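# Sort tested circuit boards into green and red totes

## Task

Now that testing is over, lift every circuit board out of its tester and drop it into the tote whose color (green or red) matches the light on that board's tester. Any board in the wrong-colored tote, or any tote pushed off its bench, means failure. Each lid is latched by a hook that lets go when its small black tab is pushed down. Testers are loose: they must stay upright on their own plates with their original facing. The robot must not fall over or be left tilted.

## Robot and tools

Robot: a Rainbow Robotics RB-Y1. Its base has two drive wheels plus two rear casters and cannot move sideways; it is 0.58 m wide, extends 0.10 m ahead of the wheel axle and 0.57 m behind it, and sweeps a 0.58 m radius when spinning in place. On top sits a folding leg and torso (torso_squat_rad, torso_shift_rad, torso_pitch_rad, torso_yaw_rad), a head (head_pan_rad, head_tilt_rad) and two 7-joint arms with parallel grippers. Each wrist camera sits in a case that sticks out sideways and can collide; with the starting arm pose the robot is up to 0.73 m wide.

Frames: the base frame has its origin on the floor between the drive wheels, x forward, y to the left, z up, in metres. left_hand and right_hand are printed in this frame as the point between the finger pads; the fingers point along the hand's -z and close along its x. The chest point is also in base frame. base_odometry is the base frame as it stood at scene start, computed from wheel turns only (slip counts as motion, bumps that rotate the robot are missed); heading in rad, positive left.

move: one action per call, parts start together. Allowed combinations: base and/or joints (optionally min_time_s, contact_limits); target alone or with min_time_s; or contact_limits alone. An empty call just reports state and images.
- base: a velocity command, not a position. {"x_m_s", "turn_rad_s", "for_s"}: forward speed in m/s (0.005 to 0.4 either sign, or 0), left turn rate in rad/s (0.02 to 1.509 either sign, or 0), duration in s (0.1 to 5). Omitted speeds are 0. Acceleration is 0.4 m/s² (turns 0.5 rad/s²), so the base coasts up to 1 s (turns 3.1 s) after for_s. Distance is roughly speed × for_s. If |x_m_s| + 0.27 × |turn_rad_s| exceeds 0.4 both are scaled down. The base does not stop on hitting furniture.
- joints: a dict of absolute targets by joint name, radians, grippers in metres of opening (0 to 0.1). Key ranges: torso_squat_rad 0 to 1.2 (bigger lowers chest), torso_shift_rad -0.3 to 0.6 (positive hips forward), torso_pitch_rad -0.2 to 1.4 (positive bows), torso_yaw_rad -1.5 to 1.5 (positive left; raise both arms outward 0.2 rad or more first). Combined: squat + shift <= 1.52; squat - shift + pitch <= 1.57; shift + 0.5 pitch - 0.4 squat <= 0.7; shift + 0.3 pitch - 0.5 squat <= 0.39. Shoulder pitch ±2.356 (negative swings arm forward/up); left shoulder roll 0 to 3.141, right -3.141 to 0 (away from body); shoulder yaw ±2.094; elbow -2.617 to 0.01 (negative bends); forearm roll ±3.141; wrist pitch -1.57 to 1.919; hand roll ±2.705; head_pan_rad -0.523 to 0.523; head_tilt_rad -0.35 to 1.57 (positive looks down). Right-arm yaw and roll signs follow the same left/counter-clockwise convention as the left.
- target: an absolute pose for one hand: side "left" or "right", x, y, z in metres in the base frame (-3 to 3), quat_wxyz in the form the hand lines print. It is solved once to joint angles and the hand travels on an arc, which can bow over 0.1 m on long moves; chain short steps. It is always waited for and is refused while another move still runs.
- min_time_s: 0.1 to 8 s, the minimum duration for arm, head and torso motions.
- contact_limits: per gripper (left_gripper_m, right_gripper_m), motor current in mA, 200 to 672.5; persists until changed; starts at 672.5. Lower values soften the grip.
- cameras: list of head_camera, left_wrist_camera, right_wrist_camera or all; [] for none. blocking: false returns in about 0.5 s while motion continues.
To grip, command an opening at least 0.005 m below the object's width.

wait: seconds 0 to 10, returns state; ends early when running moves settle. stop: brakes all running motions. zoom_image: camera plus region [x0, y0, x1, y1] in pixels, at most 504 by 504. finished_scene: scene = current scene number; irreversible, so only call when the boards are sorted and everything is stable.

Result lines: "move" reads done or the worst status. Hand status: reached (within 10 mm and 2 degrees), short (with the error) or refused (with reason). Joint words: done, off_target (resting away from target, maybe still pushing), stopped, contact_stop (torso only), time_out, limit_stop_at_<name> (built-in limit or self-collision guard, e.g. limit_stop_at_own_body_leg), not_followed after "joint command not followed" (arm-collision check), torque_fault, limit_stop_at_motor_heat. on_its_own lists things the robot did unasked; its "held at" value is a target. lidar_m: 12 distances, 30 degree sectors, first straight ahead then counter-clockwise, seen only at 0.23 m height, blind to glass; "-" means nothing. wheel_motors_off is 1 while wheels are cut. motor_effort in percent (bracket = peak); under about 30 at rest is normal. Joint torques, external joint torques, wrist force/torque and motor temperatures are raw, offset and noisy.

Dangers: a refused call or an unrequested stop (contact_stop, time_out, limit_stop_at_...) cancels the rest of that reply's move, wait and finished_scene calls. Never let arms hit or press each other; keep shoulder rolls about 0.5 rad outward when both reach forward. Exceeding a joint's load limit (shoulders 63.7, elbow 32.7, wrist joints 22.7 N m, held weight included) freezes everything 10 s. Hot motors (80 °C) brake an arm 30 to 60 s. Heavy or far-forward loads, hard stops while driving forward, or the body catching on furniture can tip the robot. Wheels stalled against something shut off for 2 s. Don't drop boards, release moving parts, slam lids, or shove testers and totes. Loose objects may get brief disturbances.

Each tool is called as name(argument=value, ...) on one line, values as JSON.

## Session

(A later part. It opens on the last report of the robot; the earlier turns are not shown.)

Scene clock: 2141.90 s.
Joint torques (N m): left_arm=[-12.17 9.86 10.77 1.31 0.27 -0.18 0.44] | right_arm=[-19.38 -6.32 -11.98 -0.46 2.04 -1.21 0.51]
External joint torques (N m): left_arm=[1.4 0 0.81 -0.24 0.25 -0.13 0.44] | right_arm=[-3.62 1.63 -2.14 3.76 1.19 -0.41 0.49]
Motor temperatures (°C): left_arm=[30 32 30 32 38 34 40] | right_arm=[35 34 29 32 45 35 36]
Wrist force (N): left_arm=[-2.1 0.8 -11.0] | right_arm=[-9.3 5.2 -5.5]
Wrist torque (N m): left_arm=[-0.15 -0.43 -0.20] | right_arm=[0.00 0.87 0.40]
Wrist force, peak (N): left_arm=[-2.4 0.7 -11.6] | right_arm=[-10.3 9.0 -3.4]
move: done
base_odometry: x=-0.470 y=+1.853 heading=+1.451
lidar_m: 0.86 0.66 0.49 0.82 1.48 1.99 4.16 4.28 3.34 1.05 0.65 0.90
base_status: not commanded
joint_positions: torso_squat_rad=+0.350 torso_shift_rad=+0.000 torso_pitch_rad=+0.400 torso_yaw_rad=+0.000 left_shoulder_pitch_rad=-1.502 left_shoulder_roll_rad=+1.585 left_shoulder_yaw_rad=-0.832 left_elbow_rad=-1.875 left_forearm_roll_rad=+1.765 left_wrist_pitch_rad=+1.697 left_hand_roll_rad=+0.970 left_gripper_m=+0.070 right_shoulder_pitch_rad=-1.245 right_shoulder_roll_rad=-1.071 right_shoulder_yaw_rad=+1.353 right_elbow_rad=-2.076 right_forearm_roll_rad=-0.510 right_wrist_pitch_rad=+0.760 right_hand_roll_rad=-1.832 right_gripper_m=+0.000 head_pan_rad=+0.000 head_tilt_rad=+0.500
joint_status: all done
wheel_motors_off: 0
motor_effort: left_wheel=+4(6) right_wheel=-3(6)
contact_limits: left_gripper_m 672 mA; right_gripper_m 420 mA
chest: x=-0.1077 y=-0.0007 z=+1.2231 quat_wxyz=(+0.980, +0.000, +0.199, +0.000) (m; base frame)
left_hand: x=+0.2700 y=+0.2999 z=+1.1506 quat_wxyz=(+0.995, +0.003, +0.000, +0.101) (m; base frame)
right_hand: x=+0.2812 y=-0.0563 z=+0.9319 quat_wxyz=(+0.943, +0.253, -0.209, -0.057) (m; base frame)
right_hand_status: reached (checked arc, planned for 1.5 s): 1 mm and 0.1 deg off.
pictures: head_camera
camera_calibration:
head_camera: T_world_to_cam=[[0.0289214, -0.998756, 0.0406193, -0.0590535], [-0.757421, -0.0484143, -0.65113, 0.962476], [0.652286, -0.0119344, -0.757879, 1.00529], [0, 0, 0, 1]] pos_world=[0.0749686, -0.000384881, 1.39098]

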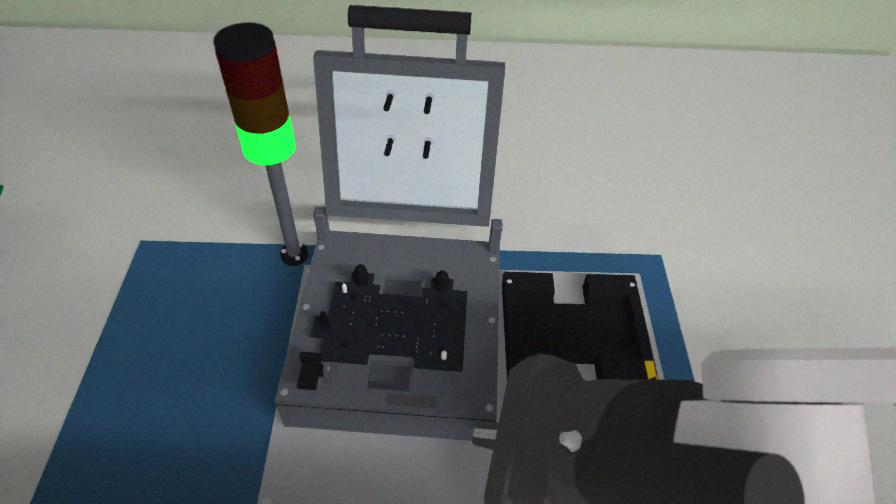

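move(target={"side":"right","x":0.292,"y":-0.056,"z":0.932,"quat_wxyz":[0.943,0.253,-0.209,-0.056]}, min_time_s=2, cameras=["head_camera"])

zoom_image(camera="head_camera", region=[220, 220, 560, 500])

Scene clock: 2149.00 s.
Joint torques (N m): left_arm=[-12.19 9.95 10.98 1.2 0.32 -0.22 0.41] | right_arm=[-20.1 -6.18 -11.74 -0.4 1.93 -1.36 0.48]
External joint torques (N m): left_arm=[1.39 0.09 1.02 -0.36 0.29 -0.18 0.41] | right_arm=[-3.89 1.85 -1.72 3.58 1.11 -0.53 0.45]
Motor temperatures (°C): left_arm=[30 32 30 32 38 34 40] | right_arm=[35 34 29 32 45 35 36]
Wrist force (N): left_arm=[-2.2 0.6 -11.2] | right_arm=[-9.0 5.3 -6.4]
Wrist torque (N m): left_arm=[-0.11 -0.46 -0.19] | right_arm=[-0.02 0.89 0.39]
Wrist force, peak (N): left_arm=[-2.2 0.8 -11.5] | right_arm=[-9.1 8.8 -4.4]
move: done
base_odometry: x=-0.470 y=+1.853 heading=+1.451
lidar_m: 0.86 0.66 0.49 0.81 1.48 1.99 4.16 4.28 3.34 1.06 0.65 0.91
base_status: not commanded
joint_positions: torso_squat_rad=+0.350 torso_shift_rad=+0.000 torso_pitch_rad=+0.400 torso_yaw_rad=+0.000 left_shoulder_pitch_rad=-1.502 left_shoulder_roll_rad=+1.585 left_shoulder_yaw_rad=-0.832 left_elbow_rad=-1.875 left_forearm_roll_rad=+1.765 left_wrist_pitch_rad=+1.697 left_hand_roll_rad=+0.970 left_gripper_m=+0.070 right_shoulder_pitch_rad=-1.264 right_shoulder_roll_rad=-1.064 right_shoulder_yaw_rad=+1.355 right_elbow_rad=-2.038 right_forearm_roll_rad=-0.544 right_wrist_pitch_rad=+0.737 right_hand_roll_rad=-1.807 right_gripper_m=+0.000 head_pan_rad=+0.000 head_tilt_rad=+0.500
joint_status: all done
wheel_motors_off: 0
motor_effort: left_wheel=+3(6) right_wheel=-3(5)
contact_limits: left_gripper_m 672 mA; right_gripper_m 420 mA
chest: x=-0.1077 y=-0.0007 z=+1.2231 quat_wxyz=(+0.980, +0.000, +0.199, +0.000) (m; base frame)
left_hand: x=+0.2700 y=+0.2999 z=+1.1506 quat_wxyz=(+0.995, +0.003, +0.000, +0.101) (m; base frame)
right_hand: x=+0.2912 y=-0.0563 z=+0.9320 quat_wxyz=(+0.943, +0.253, -0.209, -0.057) (m; base frame)
right_hand_status: reached (checked arc, planned for 2.0 s): 1 mm and 0.1 deg off.
pictures: head_camera
camera_calibration:
head_camera: T_world_to_cam=[[0.0289177, -0.998756, 0.040621, -0.0590558], [-0.757421, -0.0484127, -0.65113, 0.962476], [0.652286, -0.011938, -0.757879, 1.00529], [0, 0, 0, 1]] pos_world=[0.0749686, -0.000385145, 1.39098]

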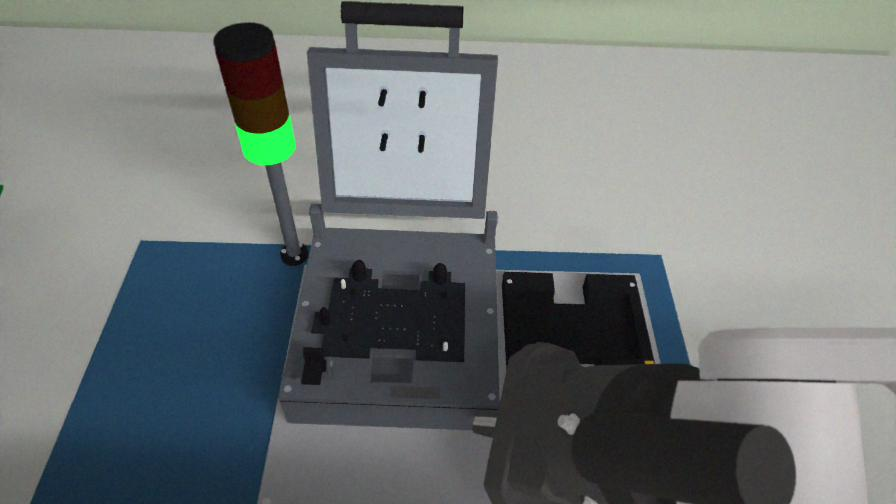

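Scaled by 1.482 from the camera's 896x504 image, which has a finer 1280x720 frame.

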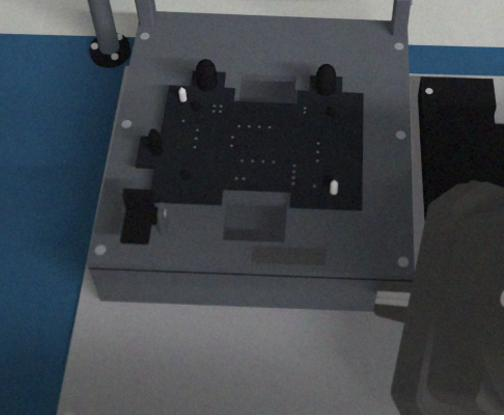

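move(target={"side":"right","x":0.25,"y":-0.056,"z":0.94,"quat_wxyz":[0.943,0.253,-0.209,-0.056]}, min_time_s=1, cameras=[])

move(target={"side":"right","x":0.26,"y":-0.05,"z":1.03,"quat_wxyz":[0.943,0.253,-0.209,-0.056]}, min_time_s=1.5, cameras=[])

move(target={"side":"right","x":0.404,"y":0.017,"z":1.0,"quat_wxyz":[0.943,0.253,-0.209,-0.056]}, min_time_s=2, cameras=["head_camera","right_wrist_camera"])

zoom_image(camera="head_camera", region=[260, 200, 520, 400])

Scene clock: 2172.73 s.
Joint torques (N m): left_arm=[-12.26 9.81 10.74 1.24 0.34 -0.23 0.45] | right_arm=[-11.99 -8.6 -10.23 -4.67 0.93 -0.55 -0.22]
External joint torques (N m): left_arm=[1.31 -0.05 0.78 -0.32 0.32 -0.18 0.45] | right_arm=[2.46 -0.91 -0.97 0.11 -0.02 0.18 -0.24]
Motor temperatures (°C): left_arm=[29 32 30 32 38 34 40] | right_arm=[36 34 29 32 45 35 36]
Wrist force (N): left_arm=[-1.9 0.7 -11.1] | right_arm=[-0.1 7.7 -11.3]
Wrist torque (N m): left_arm=[-0.09 -0.42 -0.19] | right_arm=[0.10 0.69 0.47]
Wrist force, peak (N): left_arm=[-2.2 0.8 -11.5] | right_arm=[-6.4 9.5 -9.8]
move: done
base_odometry: x=-0.470 y=+1.853 heading=+1.451
lidar_m: 0.86 0.65 0.50 0.82 1.48 2.00 4.16 4.29 3.35 1.05 0.65 0.91
base_status: not commanded
joint_positions: torso_squat_rad=+0.350 torso_shift_rad=+0.000 torso_pitch_rad=+0.400 torso_yaw_rad=+0.000 left_shoulder_pitch_rad=-1.502 left_shoulder_roll_rad=+1.585 left_shoulder_yaw_rad=-0.832 left_elbow_rad=-1.875 left_forearm_roll_rad=+1.765 left_wrist_pitch_rad=+1.697 left_hand_roll_rad=+0.970 left_gripper_m=+0.070 right_shoulder_pitch_rad=-1.209 right_shoulder_roll_rad=-1.099 right_shoulder_yaw_rad=+1.355 right_elbow_rad=-2.209 right_forearm_roll_rad=-0.426 right_wrist_pitch_rad=+0.843 right_hand_roll_rad=-1.907 right_gripper_m=+0.000 head_pan_rad=+0.000 head_tilt_rad=+0.500
joint_status: all done
wheel_motors_off: 0
motor_effort: left_wheel=+5(6) right_wheel=-3(5)
contact_limits: left_gripper_m 672 mA; right_gripper_m 420 mA
chest: x=-0.1076 y=-0.0007 z=+1.2231 quat_wxyz=(+0.980, +0.000, +0.199, +0.000) (m; base frame)
left_hand: x=+0.2701 y=+0.2999 z=+1.1506 quat_wxyz=(+0.995, +0.003, +0.000, +0.101) (m; base frame)
right_hand: x=+0.2502 y=-0.0557 z=+0.9402 quat_wxyz=(+0.943, +0.254, -0.209, -0.056) (m; base frame)
right_hand_status: reached (checked arc, planned for 1.0 s): 0 mm and 0.1 deg off.
pictures: none
No camera images: "cameras" was empty.

Scene clock: 2174.57 s.
Joint torques (N m): left_arm=[-12.27 9.85 10.53 1.29 0.29 -0.15 0.43] | right_arm=[-14.77 -8.99 -10.8 -2.71 0.59 -0.62 0.36]
External joint torques (N m): left_arm=[1.31 -0.01 0.57 -0.26 0.27 -0.11 0.43] | right_arm=[0.42 -1.43 -0.83 -0.14 -0.42 0.14 0.34]
Motor temperatures (°C): left_arm=[29 32 30 32 38 34 40] | right_arm=[36 34 29 32 45 35 36]
Wrist force (N): left_arm=[-2.2 0.7 -11.1] | right_arm=[0.1 7.5 -11.5]
Wrist torque (N m): left_arm=[-0.12 -0.43 -0.19] | right_arm=[0.13 0.70 0.50]
Wrist force, peak (N): left_arm=[-2.2 0.7 -11.6] | right_arm=[-0.2 8.2 -11.7]
move: done
base_odometry: x=-0.470 y=+1.853 heading=+1.451
lidar_m: 0.86 0.66 0.49 0.82 1.48 2.00 4.16 4.27 3.34 1.06 0.65 0.91
base_status: not commanded
joint_positions: torso_squat_rad=+0.350 torso_shift_rad=+0.000 torso_pitch_rad=+0.400 torso_yaw_rad=+0.000 left_shoulder_pitch_rad=-1.502 left_shoulder_roll_rad=+1.585 left_shoulder_yaw_rad=-0.832 left_elbow_rad=-1.875 left_forearm_roll_rad=+1.765 left_wrist_pitch_rad=+1.697 left_hand_roll_rad=+0.970 left_gripper_m=+0.070 right_shoulder_pitch_rad=-1.416 right_shoulder_roll_rad=-1.203 right_shoulder_yaw_rad=+1.249 right_elbow_rad=-2.353 right_forearm_roll_rad=-0.738 right_wrist_pitch_rad=+0.957 right_hand_roll_rad=-1.875 right_gripper_m=+0.000 head_pan_rad=+0.000 head_tilt_rad=+0.500
joint_status: all done
wheel_motors_off: 0
motor_effort: left_wheel=+3(6) right_wheel=-4(5)
contact_limits: left_gripper_m 672 mA; right_gripper_m 420 mA
chest: x=-0.1076 y=-0.0007 z=+1.2231 quat_wxyz=(+0.980, +0.000, +0.199, +0.000) (m; base frame)
left_hand: x=+0.2701 y=+0.2999 z=+1.1506 quat_wxyz=(+0.995, +0.003, +0.000, +0.101) (m; base frame)
right_hand: x=+0.2599 y=-0.0498 z=+1.0300 quat_wxyz=(+0.943, +0.253, -0.209, -0.056) (m; base frame)
right_hand_status: reached (checked arc, planned for 1.5 s): 0 mm and 0.1 deg off.
pictures: none
No camera images: "cameras" was empty.

Scene clock: 2176.90 s.
Joint torques (N m): left_arm=[-12.16 9.89 11 1.29 0.33 -0.21 0.43] | right_arm=[-21.54 -5.69 -11.73 -0.94 0.17 -1.28 0.11]
External joint torques (N m): left_arm=[1.42 0.03 1.04 -0.26 0.31 -0.17 0.43] | right_arm=[1.03 1.74 -0.27 1.05 -0.46 -0.15 0.08]
Motor temperatures (°C): left_arm=[29 32 30 32 38 34 40] | right_arm=[36 34 29 32 45 35 36]
Wrist force (N): left_arm=[-2.0 0.6 -11.1] | right_arm=[-0.5 7.6 -11.5]
Wrist torque (N m): left_arm=[-0.10 -0.42 -0.20] | right_arm=[0.12 0.65 0.48]
Wrist force, peak (N): left_arm=[-2.3 0.7 -11.4] | right_arm=[-0.1 8.1 -11.7]
move: done
base_odometry: x=-0.470 y=+1.853 heading=+1.451
lidar_m: 0.86 0.66 0.51 0.81 1.48 2.01 4.15 4.28 3.33 1.06 0.65 0.90
base_status: not commanded
joint_positions: torso_squat_rad=+0.350 torso_shift_rad=+0.000 torso_pitch_rad=+0.400 torso_yaw_rad=+0.000 left_shoulder_pitch_rad=-1.502 left_shoulder_roll_rad=+1.585 left_shoulder_yaw_rad=-0.832 left_elbow_rad=-1.875 left_forearm_roll_rad=+1.765 left_wrist_pitch_rad=+1.697 left_hand_roll_rad=+0.970 left_gripper_m=+0.070 right_shoulder_pitch_rad=-1.554 right_shoulder_roll_rad=-0.798 right_shoulder_yaw_rad=+1.244 right_elbow_rad=-1.563 right_forearm_roll_rad=-1.042 right_wrist_pitch_rad=+0.792 right_hand_roll_rad=-1.424 right_gripper_m=+0.000 head_pan_rad=+0.000 head_tilt_rad=+0.500
joint_status: all done
wheel_motors_off: 0
motor_effort: left_wheel=+4(6) right_wheel=-3(5)
contact_limits: left_gripper_m 672 mA; right_gripper_m 420 mA
chest: x=-0.1076 y=-0.0007 z=+1.2231 quat_wxyz=(+0.980, +0.000, +0.199, +0.000) (m; base frame)
left_hand: x=+0.2701 y=+0.2999 z=+1.1506 quat_wxyz=(+0.995, +0.003, +0.000, +0.101) (m; base frame)
right_hand: x=+0.4040 y=+0.0169 z=+1.0001 quat_wxyz=(+0.943, +0.253, -0.210, -0.056) (m; base frame)
right_hand_status: reached (checked arc, planned for 2.0 s): 0 mm and 0.1 deg off.
pictures: head_camera, right_wrist_camera
camera_calibration:
head_camera: T_world_to_cam=[[0.028925, -0.998756, 0.0406157, -0.0590489], [-0.75745, -0.0484142, -0.651095, 0.962459], [0.652252, -0.0119314, -0.757908, 1.00529], [0, 0, 0, 1]] pos_world=[0.0750187, -0.000384197, 1.39097]
right_wrist_camera: T_world_to_cam=[[-0.898392, 0.237174, -0.369648, 0.731133], [-0.178424, 0.571973, 0.800632, -0.705058], [0.401318, 0.785236, -0.471538, 0.367896], [0, 0, 0, 1]] pos_world=[0.383402, -0.0590175, 1.00823]

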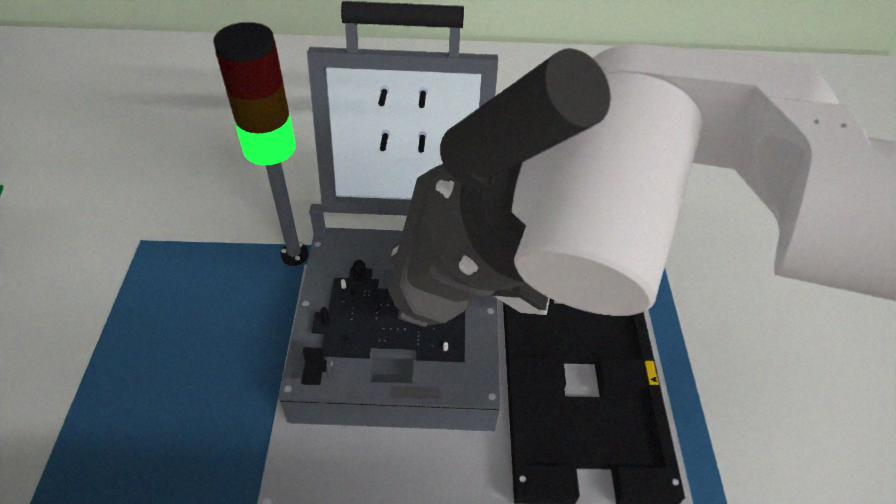

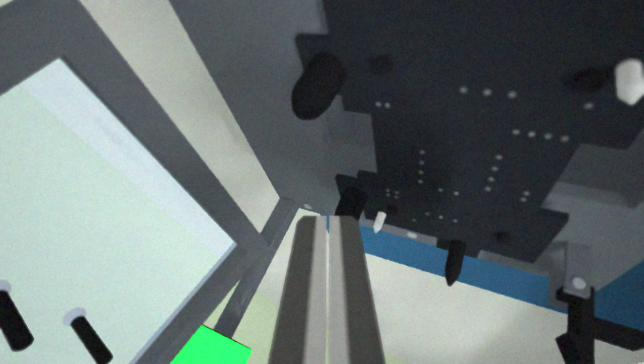

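Scaled by 1.938 from the camera's 896x504 image, which has a finer 1280x720 frame.

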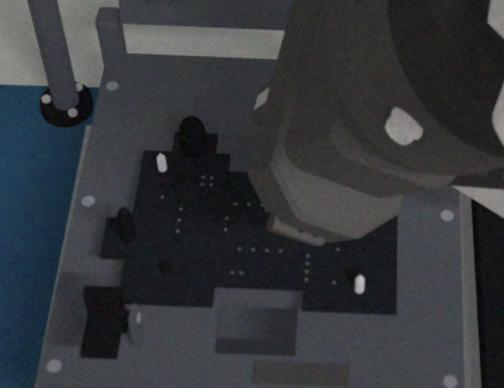

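move(target={"side":"right","x":0.41,"y":0.024,"z":0.957,"quat_wxyz":[0.943,0.253,-0.209,-0.056]}, min_time_s=1.5, cameras=["head_camera","right_wrist_camera"])

zoom_image(camera="right_wrist_camera", region=[200, 50, 500, 300])

Scene clock: 2186.73 s.
Joint torques (N m): left_arm=[-12.16 9.98 10.91 1.16 0.29 -0.16 0.47] | right_arm=[-11.81 0.69 -3.19 -4.12 -1.95 0.5 0.32]
External joint torques (N m): left_arm=[1.42 0.12 0.95 -0.39 0.27 -0.11 0.47] | right_arm=[11.06 7.75 7.68 -1.76 -2.53 1.66 0.29]
Motor temperatures (°C): left_arm=[29 32 30 32 38 34 40] | right_arm=[36 34 29 32 45 35 36]
Wrist force (N): left_arm=[-2.1 0.9 -11.3] | right_arm=[15.8 12.3 -5.5]
Wrist torque (N m): left_arm=[-0.13 -0.44 -0.20] | right_arm=[0.19 0.36 0.59]
Wrist force, peak (N): left_arm=[-2.0 0.8 -11.6] | right_arm=[16.6 12.2 -6.0]
move: done
base_odometry: x=-0.470 y=+1.853 heading=+1.451
lidar_m: 0.86 0.66 0.50 0.81 1.47 2.00 4.15 4.29 3.34 1.05 0.64 0.91
base_status: not commanded
joint_positions: torso_squat_rad=+0.350 torso_shift_rad=+0.000 torso_pitch_rad=+0.400 torso_yaw_rad=+0.000 left_shoulder_pitch_rad=-1.502 left_shoulder_roll_rad=+1.585 left_shoulder_yaw_rad=-0.832 left_elbow_rad=-1.875 left_forearm_roll_rad=+1.765 left_wrist_pitch_rad=+1.697 left_hand_roll_rad=+0.970 left_gripper_m=+0.070 right_shoulder_pitch_rad=-1.505 right_shoulder_roll_rad=-0.713 right_shoulder_yaw_rad=+1.276 right_elbow_rad=-1.432 right_forearm_roll_rad=-0.998 right_wrist_pitch_rad=+0.709 right_hand_roll_rad=-1.392 right_gripper_m=+0.000 head_pan_rad=+0.000 head_tilt_rad=+0.500
joint_status: all done
wheel_motors_off: 0
motor_effort: left_wheel=+5(6) right_wheel=-4(5)
contact_limits: left_gripper_m 672 mA; right_gripper_m 420 mA
chest: x=-0.1077 y=-0.0007 z=+1.2231 quat_wxyz=(+0.980, +0.000, +0.198, +0.000) (m; base frame)
left_hand: x=+0.2700 y=+0.2999 z=+1.1507 quat_wxyz=(+0.995, +0.003, -0.001, +0.101) (m; base frame)
right_hand: x=+0.4114 y=+0.0233 z=+0.9596 quat_wxyz=(+0.942, +0.253, -0.212, -0.057) (m; base frame)
right_hand_status: reached (checked arc, planned for 1.5 s): 3 mm and 0.4 deg off.
pictures: head_camera, right_wrist_camera
camera_calibration:
head_camera: T_world_to_cam=[[0.0289168, -0.998756, 0.0406204, -0.0590552], [-0.757331, -0.0484132, -0.651235, 0.962617], [0.652391, -0.0119314, -0.757789, 1.00521], [0, 0, 0, 1]] pos_world=[0.0749356, -0.000384769, 1.39103]
right_wrist_camera: T_world_to_cam=[[-0.896276, 0.239098, -0.373525, 0.724025], [-0.18113, 0.571438, 0.800407, -0.673647], [0.404822, 0.785042, -0.468859, 0.33675], [0, 0, 0, 1]] pos_world=[0.390586, -0.0525289, 0.967521]

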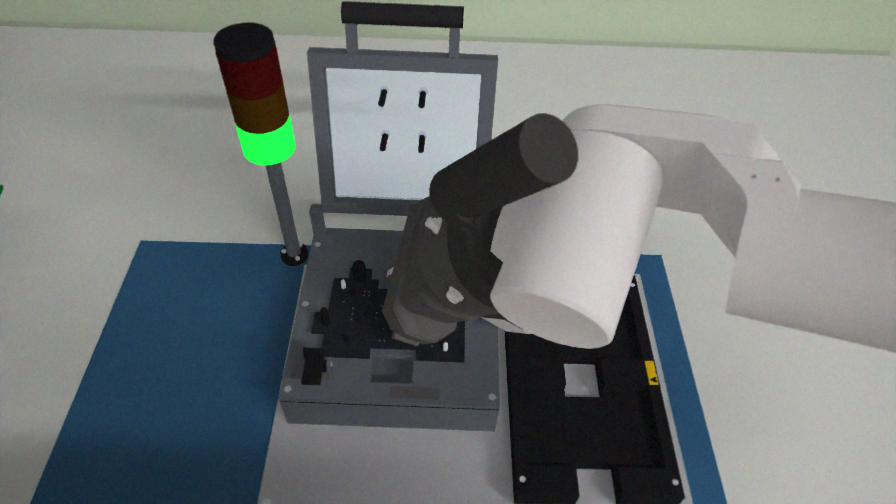

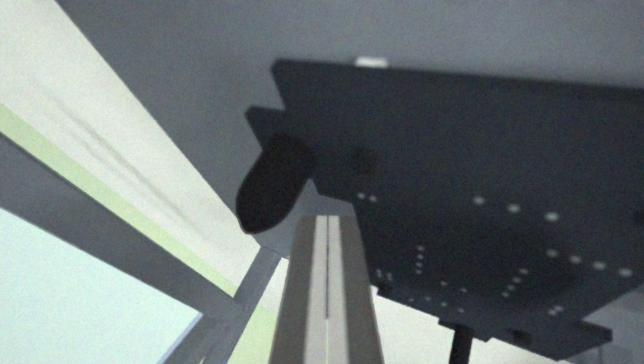

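Scaled by 1.680 from the camera's 644x364 image, which has a finer 1265x715 frame.

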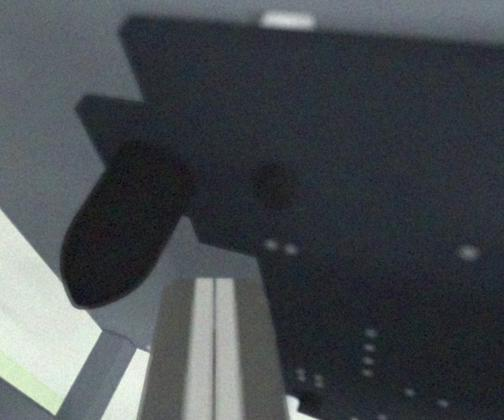

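move(target={"side":"right","x":0.418,"y":0.024,"z":0.965,"quat_wxyz":[0.943,0.253,-0.209,-0.056]}, min_time_s=1, cameras=[])

move(target={"side":"right","x":0.418,"y":0.024,"z":0.947,"quat_wxyz":[0.943,0.253,-0.209,-0.056]}, min_time_s=1.5, cameras=["head_camera","right_wrist_camera"])

Scene clock: 2193.23 s.
Joint torques (N m): left_arm=[-12.16 9.95 10.73 1.16 0.3 -0.21 0.49] | right_arm=[-22.45 -4.58 -11.43 -0.97 0.03 -0.9 0.32]
External joint torques (N m): left_arm=[1.42 0.09 0.77 -0.39 0.28 -0.16 0.49] | right_arm=[0.73 2.61 -0.58 1.23 -0.52 0.27 0.3]
Motor temperatures (°C): left_arm=[29 32 30 32 38 34 40] | right_arm=[36 34 29 32 45 35 36]
Wrist force (N): left_arm=[-1.9 0.7 -11.3] | right_arm=[0.0 7.5 -11.6]
Wrist torque (N m): left_arm=[-0.12 -0.43 -0.21] | right_arm=[0.14 0.71 0.51]
Wrist force, peak (N): left_arm=[-2.3 0.8 -11.5] | right_arm=[15.8 12.4 -5.7]
move: done
base_odometry: x=-0.470 y=+1.853 heading=+1.451
lidar_m: 0.86 0.66 0.50 0.82 1.48 2.00 4.16 4.29 3.34 1.05 0.64 0.90
base_status: not commanded
joint_positions: torso_squat_rad=+0.350 torso_shift_rad=+0.000 torso_pitch_rad=+0.400 torso_yaw_rad=+0.000 left_shoulder_pitch_rad=-1.502 left_shoulder_roll_rad=+1.585 left_shoulder_yaw_rad=-0.832 left_elbow_rad=-1.875 left_forearm_roll_rad=+1.765 left_wrist_pitch_rad=+1.697 left_hand_roll_rad=+0.970 left_gripper_m=+0.070 right_shoulder_pitch_rad=-1.524 right_shoulder_roll_rad=-0.708 right_shoulder_yaw_rad=+1.272 right_elbow_rad=-1.403 right_forearm_roll_rad=-1.042 right_wrist_pitch_rad=+0.711 right_hand_roll_rad=-1.354 right_gripper_m=+0.000 head_pan_rad=+0.000 head_tilt_rad=+0.500
joint_status: all done
wheel_motors_off: 0
motor_effort: left_wheel=+4(6) right_wheel=-3(5)
contact_limits: left_gripper_m 672 mA; right_gripper_m 420 mA
chest: x=-0.1076 y=-0.0007 z=+1.2231 quat_wxyz=(+0.980, +0.000, +0.199, +0.000) (m; base frame)
left_hand: x=+0.2701 y=+0.2999 z=+1.1507 quat_wxyz=(+0.995, +0.003, -0.001, +0.101) (m; base frame)
right_hand: x=+0.4179 y=+0.0238 z=+0.9652 quat_wxyz=(+0.943, +0.253, -0.210, -0.057) (m; base frame)
right_hand_status: reached (checked arc, planned for 1.0 s): 0 mm and 0.2 deg off.
pictures: none
No camera images: "cameras" was empty.

Scene clock: 2195.07 s.
Joint torques (N m): left_arm=[-12.09 9.78 10.68 1.2 0.28 -0.2 0.45] | right_arm=[-15.53 -1.81 -5.92 -2.62 -0.56 -0.45 0.35]
External joint torques (N m): left_arm=[1.48 -0.08 0.72 -0.35 0.26 -0.15 0.45] | right_arm=[7.66 5.23 4.64 -0.3 -1.08 0.72 0.33]
Motor temperatures (°C): left_arm=[29 32 30 32 38 34 40] | right_arm=[36 34 29 32 45 35 36]
Wrist force (N): left_arm=[-2.2 0.8 -11.4] | right_arm=[8.1 10.2 -8.4]
Wrist torque (N m): left_arm=[-0.12 -0.46 -0.19] | right_arm=[0.08 0.63 0.55]
Wrist force, peak (N): left_arm=[-2.4 1.0 -11.5] | right_arm=[8.5 10.5 -8.6]
move: done
base_odometry: x=-0.470 y=+1.853 heading=+1.451
lidar_m: 0.86 0.66 0.50 0.82 1.48 2.01 4.16 4.28 3.34 1.06 0.66 0.90
base_status: not commanded
joint_positions: torso_squat_rad=+0.350 torso_shift_rad=+0.000 torso_pitch_rad=+0.400 torso_yaw_rad=+0.000 left_shoulder_pitch_rad=-1.502 left_shoulder_roll_rad=+1.585 left_shoulder_yaw_rad=-0.832 left_elbow_rad=-1.875 left_forearm_roll_rad=+1.765 left_wrist_pitch_rad=+1.697 left_hand_roll_rad=+0.970 left_gripper_m=+0.070 right_shoulder_pitch_rad=-1.502 right_shoulder_roll_rad=-0.681 right_shoulder_yaw_rad=+1.284 right_elbow_rad=-1.354 right_forearm_roll_rad=-1.033 right_wrist_pitch_rad=+0.675 right_hand_roll_rad=-1.335 right_gripper_m=+0.000 head_pan_rad=+0.000 head_tilt_rad=+0.500
joint_status: all done
wheel_motors_off: 0
motor_effort: left_wheel=+3(5) right_wheel=-3(5)
contact_limits: left_gripper_m 672 mA; right_gripper_m 420 mA
chest: x=-0.1076 y=-0.0007 z=+1.2231 quat_wxyz=(+0.980, +0.000, +0.199, +0.000) (m; base frame)
left_hand: x=+0.2701 y=+0.2999 z=+1.1507 quat_wxyz=(+0.995, +0.003, -0.001, +0.101) (m; base frame)
right_hand: x=+0.4192 y=+0.0237 z=+0.9484 quat_wxyz=(+0.943, +0.253, -0.210, -0.056) (m; base frame)
right_hand_status: reached (checked arc, planned for 1.5 s): 2 mm and 0.2 deg off.
pictures: head_camera, right_wrist_camera
camera_calibration:
head_camera: T_world_to_cam=[[0.0289206, -0.998756, 0.0406178, -0.0590519], [-0.757384, -0.0484134, -0.651172, 0.962547], [0.652329, -0.011931, -0.757842, 1.00525], [0, 0, 0, 1]] pos_world=[0.0749733, -0.000384698, 1.391]
right_wrist_camera: T_world_to_cam=[[-0.897563, 0.237853, -0.371223, 0.725108], [-0.17971, 0.571494, 0.800686, -0.664425], [0.402598, 0.785379, -0.470207, 0.330263], [0, 0, 0, 1]] pos_world=[0.398463, -0.052136, 0.956464]

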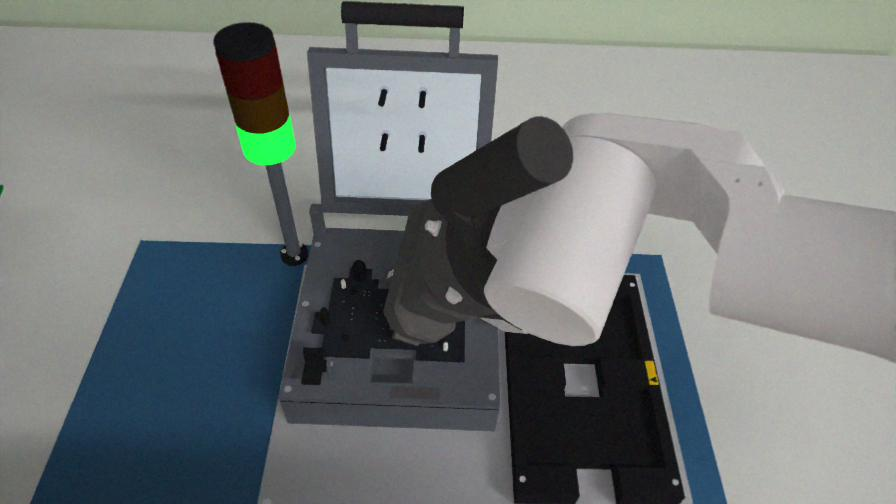

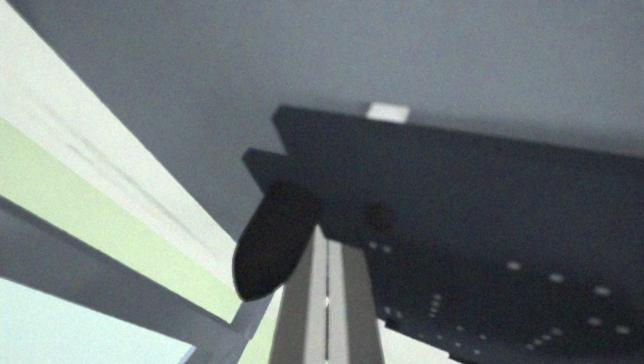

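move(target={"side":"right","x":0.409,"y":0.024,"z":0.946,"quat_wxyz":[0.943,0.253,-0.209,-0.056]}, min_time_s=2, cameras=["head_camera"])

zoom_image(camera="head_camera", region=[220, 220, 560, 500])

Scene clock: 2204.40 s.
Joint torques (N m): left_arm=[-12.35 9.85 10.87 1.23 0.26 -0.23 0.39] | right_arm=[-11.13 -2.77 -3.1 -6.21 -2.02 1.18 -0.41]
External joint torques (N m): left_arm=[1.23 -0.01 0.91 -0.32 0.23 -0.19 0.39] | right_arm=[11.74 4.18 7.59 -3.78 -2.58 2.34 -0.44]
Motor temperatures (°C): left_arm=[29 32 30 32 38 34 40] | right_arm=[35 34 29 32 45 35 36]
Wrist force (N): left_arm=[-2.3 0.5 -11.1] | right_arm=[18.1 13.2 -13.1]
Wrist torque (N m): left_arm=[-0.10 -0.46 -0.19] | right_arm=[0.15 0.54 0.62]
Wrist force, peak (N): left_arm=[-2.2 0.7 -11.6] | right_arm=[16.5 13.8 -15.8]
move: done
base_odometry: x=-0.470 y=+1.853 heading=+1.451
lidar_m: 0.86 0.66 0.50 0.82 1.48 2.01 4.16 4.28 3.34 1.06 0.64 0.90
base_status: not commanded
joint_positions: torso_squat_rad=+0.350 torso_shift_rad=+0.000 torso_pitch_rad=+0.400 torso_yaw_rad=+0.000 left_shoulder_pitch_rad=-1.502 left_shoulder_roll_rad=+1.585 left_shoulder_yaw_rad=-0.832 left_elbow_rad=-1.875 left_forearm_roll_rad=+1.765 left_wrist_pitch_rad=+1.697 left_hand_roll_rad=+0.970 left_gripper_m=+0.070 right_shoulder_pitch_rad=-1.492 right_shoulder_roll_rad=-0.694 right_shoulder_yaw_rad=+1.286 right_elbow_rad=-1.400 right_forearm_roll_rad=-0.996 right_wrist_pitch_rad=+0.684 right_hand_roll_rad=-1.378 right_gripper_m=+0.000 head_pan_rad=+0.000 head_tilt_rad=+0.500
joint_status: all done
wheel_motors_off: 0
motor_effort: left_wheel=+5(6) right_wheel=-5(5)
contact_limits: left_gripper_m 672 mA; right_gripper_m 420 mA
chest: x=-0.1076 y=-0.0007 z=+1.2231 quat_wxyz=(+0.980, +0.000, +0.199, +0.000) (m; base frame)
left_hand: x=+0.2701 y=+0.2999 z=+1.1506 quat_wxyz=(+0.995, +0.003, +0.000, +0.101) (m; base frame)
right_hand: x=+0.4112 y=+0.0243 z=+0.9481 quat_wxyz=(+0.942, +0.254, -0.210, -0.056) (m; base frame)
right_hand_status: reached (checked arc, planned for 2.0 s): 3 mm and 0.2 deg off.
pictures: head_camera
camera_calibration:
head_camera: T_world_to_cam=[[0.0289115, -0.998756, 0.0406196, -0.0590571], [-0.757433, -0.0484068, -0.651116, 0.96252], [0.652273, -0.0119419, -0.75789, 1.00525], [0, 0, 0, 1]] pos_world=[0.0750552, -0.000386579, 1.39098]

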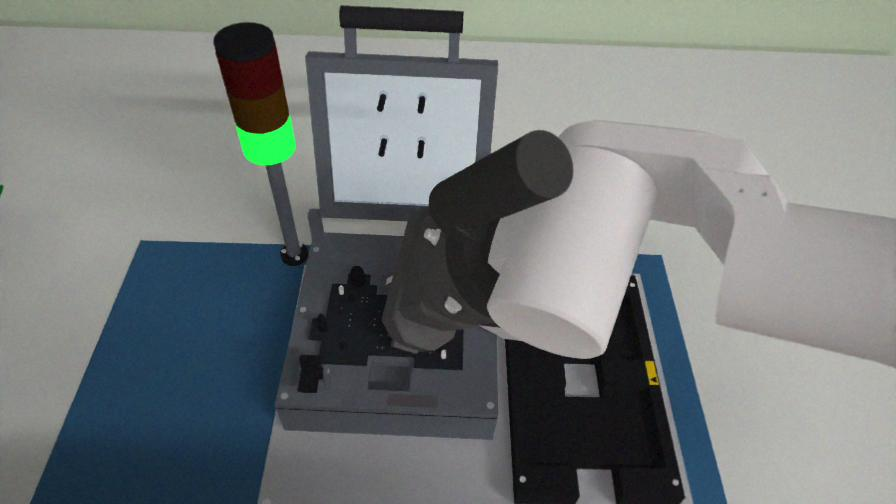

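Scaled by 1.482 from the camera's 896x504 image, which has a finer 1280x720 frame.

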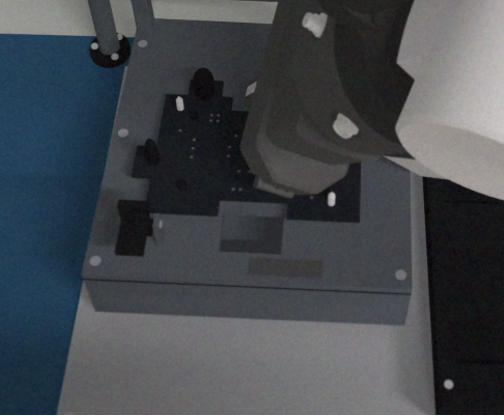

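move(target={"side":"right","x":0.3985,"y":0.024,"z":0.945,"quat_wxyz":[0.943,0.253,-0.209,-0.056]}, min_time_s=2, cameras=[])

move(target={"side":"right","x":0.413,"y":0.024,"z":0.955,"quat_wxyz":[0.943,0.253,-0.209,-0.056]}, min_time_s=1, cameras=[])

move(target={"side":"right","x":0.405,"y":0.017,"z":1.04,"quat_wxyz":[0.943,0.253,-0.209,-0.056]}, min_time_s=1.5, cameras=[])

move(target={"side":"right","x":0.22,"y":-0.27,"z":1.06,"quat_wxyz":[0.943,0.253,-0.209,-0.056]}, min_time_s=2.5, cameras=["head_camera","right_wrist_camera"])

zoom_image(camera="head_camera", region=[220, 220, 560, 500])

zoom_image(camera="right_wrist_camera", region=[100, 50, 420, 330])

Scene clock: 2215.93 s.
Joint torques (N m): left_arm=[-12.11 9.67 10.85 1.25 0.29 -0.24 0.46] | right_arm=[-8.36 -2.65 -1.01 -6.38 -2.54 1.79 -0.5]
External joint torques (N m): left_arm=[1.47 -0.19 0.89 -0.3 0.27 -0.19 0.46] | right_arm=[14.09 4.19 9.8 -3.8 -3.13 2.92 -0.52]
Motor temperatures (°C): left_arm=[29 32 30 32 38 34 40] | right_arm=[35 34 29 32 45 35 36]
Wrist force (N): left_arm=[-2.0 0.7 -11.2] | right_arm=[21.2 15.5 -11.5]
Wrist torque (N m): left_arm=[-0.10 -0.42 -0.19] | right_arm=[0.22 0.51 0.63]
Wrist force, peak (N): left_arm=[-2.3 0.7 -11.5] | right_arm=[18.4 18.7 -13.3]
move: done
base_odometry: x=-0.470 y=+1.853 heading=+1.451
lidar_m: 0.86 0.66 0.49 0.81 1.48 2.01 4.16 4.28 3.34 1.06 0.65 0.90
base_status: not commanded
joint_positions: torso_squat_rad=+0.350 torso_shift_rad=+0.000 torso_pitch_rad=+0.400 torso_yaw_rad=+0.000 left_shoulder_pitch_rad=-1.502 left_shoulder_roll_rad=+1.585 left_shoulder_yaw_rad=-0.832 left_elbow_rad=-1.875 left_forearm_roll_rad=+1.765 left_wrist_pitch_rad=+1.697 left_hand_roll_rad=+0.970 left_gripper_m=+0.070 right_shoulder_pitch_rad=-1.479 right_shoulder_roll_rad=-0.711 right_shoulder_yaw_rad=+1.288 right_elbow_rad=-1.456 right_forearm_roll_rad=-0.948 right_wrist_pitch_rad=+0.698 right_hand_roll_rad=-1.432 right_gripper_m=+0.000 head_pan_rad=+0.000 head_tilt_rad=+0.500
joint_status: all done
wheel_motors_off: 0
motor_effort: left_wheel=+4(6) right_wheel=-3(6)
contact_limits: left_gripper_m 672 mA; right_gripper_m 420 mA
chest: x=-0.1076 y=-0.0007 z=+1.2231 quat_wxyz=(+0.980, +0.000, +0.199, +0.000) (m; base frame)
left_hand: x=+0.2701 y=+0.2999 z=+1.1507 quat_wxyz=(+0.995, +0.003, -0.001, +0.101) (m; base frame)
right_hand: x=+0.4012 y=+0.0246 z=+0.9476 quat_wxyz=(+0.942, +0.255, -0.210, -0.055) (m; base frame)
right_hand_status: reached (checked arc, planned for 2.0 s): 4 mm and 0.3 deg off.
pictures: none
No camera images: "cameras" was empty.

Scene clock: 2217.27 s.
Joint torques (N m): left_arm=[-12.43 9.93 10.83 1.28 0.27 -0.23 0.47] | right_arm=[-22.6 -4.22 -11.69 -1.34 0.11 -1.23 0.34]
External joint torques (N m): left_arm=[1.14 0.07 0.87 -0.27 0.25 -0.19 0.47] | right_arm=[0.34 2.83 -0.9 0.99 -0.46 -0.08 0.32]
Motor temperatures (°C): left_arm=[29 32 30 32 38 34 40] | right_arm=[35 34 29 32 45 35 36]
Wrist force (N): left_arm=[-2.1 0.6 -11.2] | right_arm=[-0.2 7.4 -11.6]
Wrist torque (N m): left_arm=[-0.10 -0.44 -0.19] | right_arm=[0.15 0.71 0.50]
Wrist force, peak (N): left_arm=[-2.1 0.9 -11.5] | right_arm=[21.1 15.8 -12.2]
move: done
base_odometry: x=-0.470 y=+1.853 heading=+1.451
lidar_m: 0.86 0.65 0.50 0.81 1.48 2.01 4.16 4.29 3.34 1.05 0.65 0.91
base_status: not commanded
joint_positions: torso_squat_rad=+0.350 torso_shift_rad=+0.000 torso_pitch_rad=+0.400 torso_yaw_rad=+0.000 left_shoulder_pitch_rad=-1.502 left_shoulder_roll_rad=+1.585 left_shoulder_yaw_rad=-0.832 left_elbow_rad=-1.875 left_forearm_roll_rad=+1.765 left_wrist_pitch_rad=+1.697 left_hand_roll_rad=+0.970 left_gripper_m=+0.070 right_shoulder_pitch_rad=-1.506 right_shoulder_roll_rad=-0.705 right_shoulder_yaw_rad=+1.284 right_elbow_rad=-1.413 right_forearm_roll_rad=-1.004 right_wrist_pitch_rad=+0.698 right_hand_roll_rad=-1.385 right_gripper_m=+0.000 head_pan_rad=+0.000 head_tilt_rad=+0.500
joint_status: all done
wheel_motors_off: 0
motor_effort: left_wheel=+4(6) right_wheel=-4(5)
contact_limits: left_gripper_m 672 mA; right_gripper_m 420 mA
chest: x=-0.1076 y=-0.0007 z=+1.2231 quat_wxyz=(+0.980, +0.000, +0.199, +0.000) (m; base frame)
left_hand: x=+0.2701 y=+0.2999 z=+1.1506 quat_wxyz=(+0.995, +0.003, +0.000, +0.101) (m; base frame)
right_hand: x=+0.4126 y=+0.0237 z=+0.9555 quat_wxyz=(+0.942, +0.253, -0.211, -0.057) (m; base frame)
right_hand_status: reached (checked arc, planned for 1.0 s): 1 mm and 0.3 deg off.
pictures: none
No camera images: "cameras" was empty.

Scene clock: 2219.10 s.
Joint torques (N m): left_arm=[-12.15 9.82 10.75 1.25 0.35 -0.23 0.36] | right_arm=[-21.85 -8.45 -12.21 -1.59 0.13 -0.93 -0.29]
External joint torques (N m): left_arm=[1.42 -0.04 0.79 -0.31 0.33 -0.18 0.36] | right_arm=[0.84 -0.82 -0.45 -0.17 -0.53 0.2 -0.32]
Motor temperatures (°C): left_arm=[29 32 30 32 38 34 40] | right_arm=[35 34 29 32 45 35 36]
Wrist force (N): left_arm=[-2.1 0.7 -11.2] | right_arm=[0.1 7.8 -11.5]
Wrist torque (N m): left_arm=[-0.13 -0.44 -0.20] | right_arm=[0.09 0.71 0.47]
Wrist force, peak (N): left_arm=[-2.1 0.8 -11.5] | right_arm=[-0.1 8.0 -11.8]
move: done
base_odometry: x=-0.470 y=+1.853 heading=+1.451
lidar_m: 0.86 0.66 0.50 0.81 1.48 2.01 4.16 4.29 3.34 1.06 0.65 0.91
base_status: not commanded
joint_positions: torso_squat_rad=+0.350 torso_shift_rad=+0.000 torso_pitch_rad=+0.400 torso_yaw_rad=+0.000 left_shoulder_pitch_rad=-1.502 left_shoulder_roll_rad=+1.585 left_shoulder_yaw_rad=-0.832 left_elbow_rad=-1.875 left_forearm_roll_rad=+1.765 left_wrist_pitch_rad=+1.697 left_hand_roll_rad=+0.970 left_gripper_m=+0.070 right_shoulder_pitch_rad=-1.623 right_shoulder_roll_rad=-0.841 right_shoulder_yaw_rad=+1.216 right_elbow_rad=-1.611 right_forearm_roll_rad=-1.120 right_wrist_pitch_rad=+0.857 right_hand_roll_rad=-1.419 right_gripper_m=+0.000 head_pan_rad=+0.000 head_tilt_rad=+0.500
joint_status: all done
wheel_motors_off: 0
motor_effort: left_wheel=+4(5) right_wheel=-4(6)
contact_limits: left_gripper_m 672 mA; right_gripper_m 420 mA
chest: x=-0.1076 y=-0.0007 z=+1.2231 quat_wxyz=(+0.980, +0.000, +0.199, +0.000) (m; base frame)
left_hand: x=+0.2701 y=+0.2999 z=+1.1506 quat_wxyz=(+0.995, +0.003, +0.000, +0.101) (m; base frame)
right_hand: x=+0.4050 y=+0.0172 z=+1.0399 quat_wxyz=(+0.943, +0.253, -0.209, -0.056) (m; base frame)
right_hand_status: reached (checked arc, planned for 1.5 s): 0 mm and 0.0 deg off.
pictures: none
No camera images: "cameras" was empty.

Scene clock: 2221.93 s.
Joint torques (N m): left_arm=[-12.21 9.79 10.88 1.13 0.33 -0.19 0.49] | right_arm=[-5 -13.12 -6.8 0.31 -0.16 -1.36 0.14]
External joint torques (N m): left_arm=[1.36 -0.07 0.91 -0.43 0.31 -0.15 0.49] | right_arm=[1.29 -0.59 1.06 -0.34 -0.26 -0.15 0.12]
Motor temperatures (°C): left_arm=[29 32 30 32 38 34 40] | right_arm=[35 34 29 32 45 35 36]
Wrist force (N): left_arm=[-2.1 0.6 -11.2] | right_arm=[-0.2 7.6 -11.4]
Wrist torque (N m): left_arm=[-0.10 -0.44 -0.20] | right_arm=[0.14 0.68 0.50]
Wrist force, peak (N): left_arm=[-1.9 0.8 -11.7] | right_arm=[0.4 8.3 -11.8]
move: done
base_odometry: x=-0.470 y=+1.853 heading=+1.451
lidar_m: 0.86 0.66 0.49 0.81 1.48 2.01 4.16 4.28 3.34 1.06 0.65 0.91
base_status: not commanded
joint_positions: torso_squat_rad=+0.350 torso_shift_rad=+0.000 torso_pitch_rad=+0.400 torso_yaw_rad=+0.000 left_shoulder_pitch_rad=-1.502 left_shoulder_roll_rad=+1.585 left_shoulder_yaw_rad=-0.832 left_elbow_rad=-1.875 left_forearm_roll_rad=+1.765 left_wrist_pitch_rad=+1.697 left_hand_roll_rad=+0.970 left_gripper_m=+0.070 right_shoulder_pitch_rad=-1.153 right_shoulder_roll_rad=-2.110 right_shoulder_yaw_rad=+1.316 right_elbow_rad=-2.385 right_forearm_roll_rad=-1.815 right_wrist_pitch_rad=+0.230 right_hand_roll_rad=-0.572 right_gripper_m=+0.000 head_pan_rad=+0.000 head_tilt_rad=+0.500
joint_status: all done
wheel_motors_off: 0
motor_effort: left_wheel=+5(5) right_wheel=-5(6)
contact_limits: left_gripper_m 672 mA; right_gripper_m 420 mA
chest: x=-0.1076 y=-0.0007 z=+1.2231 quat_wxyz=(+0.980, +0.000, +0.199, +0.000) (m; base frame)
left_hand: x=+0.2701 y=+0.2999 z=+1.1506 quat_wxyz=(+0.995, +0.003, +0.000, +0.101) (m; base frame)
right_hand: x=+0.2202 y=-0.2696 z=+1.0602 quat_wxyz=(+0.943, +0.248, -0.212, -0.058) (m; base frame)
right_hand_status: reached (checked arc, planned for 2.5 s): 0 mm and 0.7 deg off.
pictures: head_camera, right_wrist_camera
camera_calibration:
head_camera: T_world_to_cam=[[0.0289354, -0.998755, 0.0406262, -0.0590504], [-0.757445, -0.048429, -0.6511, 0.962491], [0.652257, -0.0119322, -0.757904, 1.00527], [0, 0, 0, 1]] pos_world=[0.0750502, -0.000369373, 1.39097]
right_wrist_camera: T_world_to_cam=[[-0.895306, 0.240268, -0.375098, 0.662016], [-0.177417, 0.580054, 0.795022, -0.61423], [0.408596, 0.778337, -0.476698, 0.696951], [0, 0, 0, 1]] pos_world=[0.198961, -0.345238, 1.06888]

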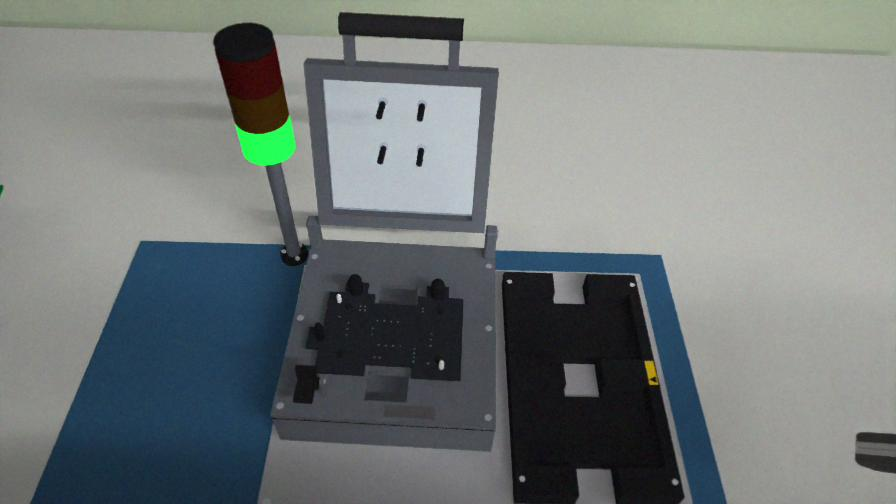

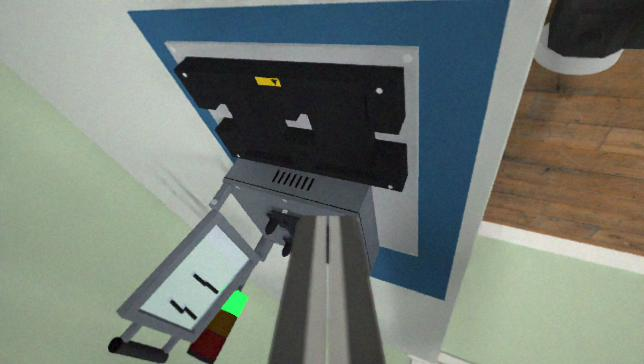

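Scaled by 1.482 from the camera's 896x504 image, which has a finer 1280x720 frame.

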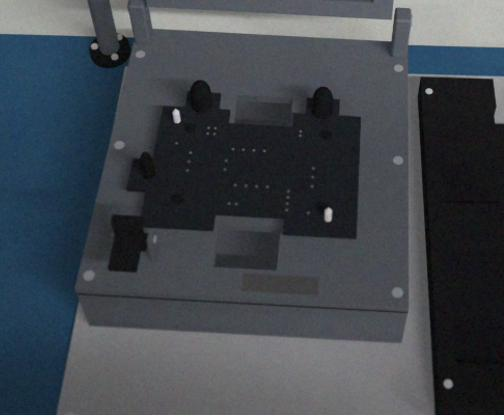

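Scaled by 1.575 from the camera's 644x364 image, which has a finer 1265x715 frame.

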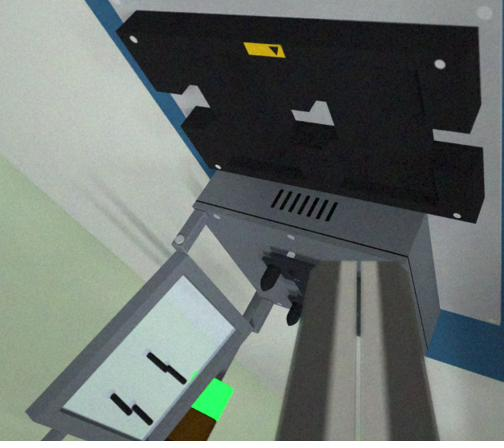

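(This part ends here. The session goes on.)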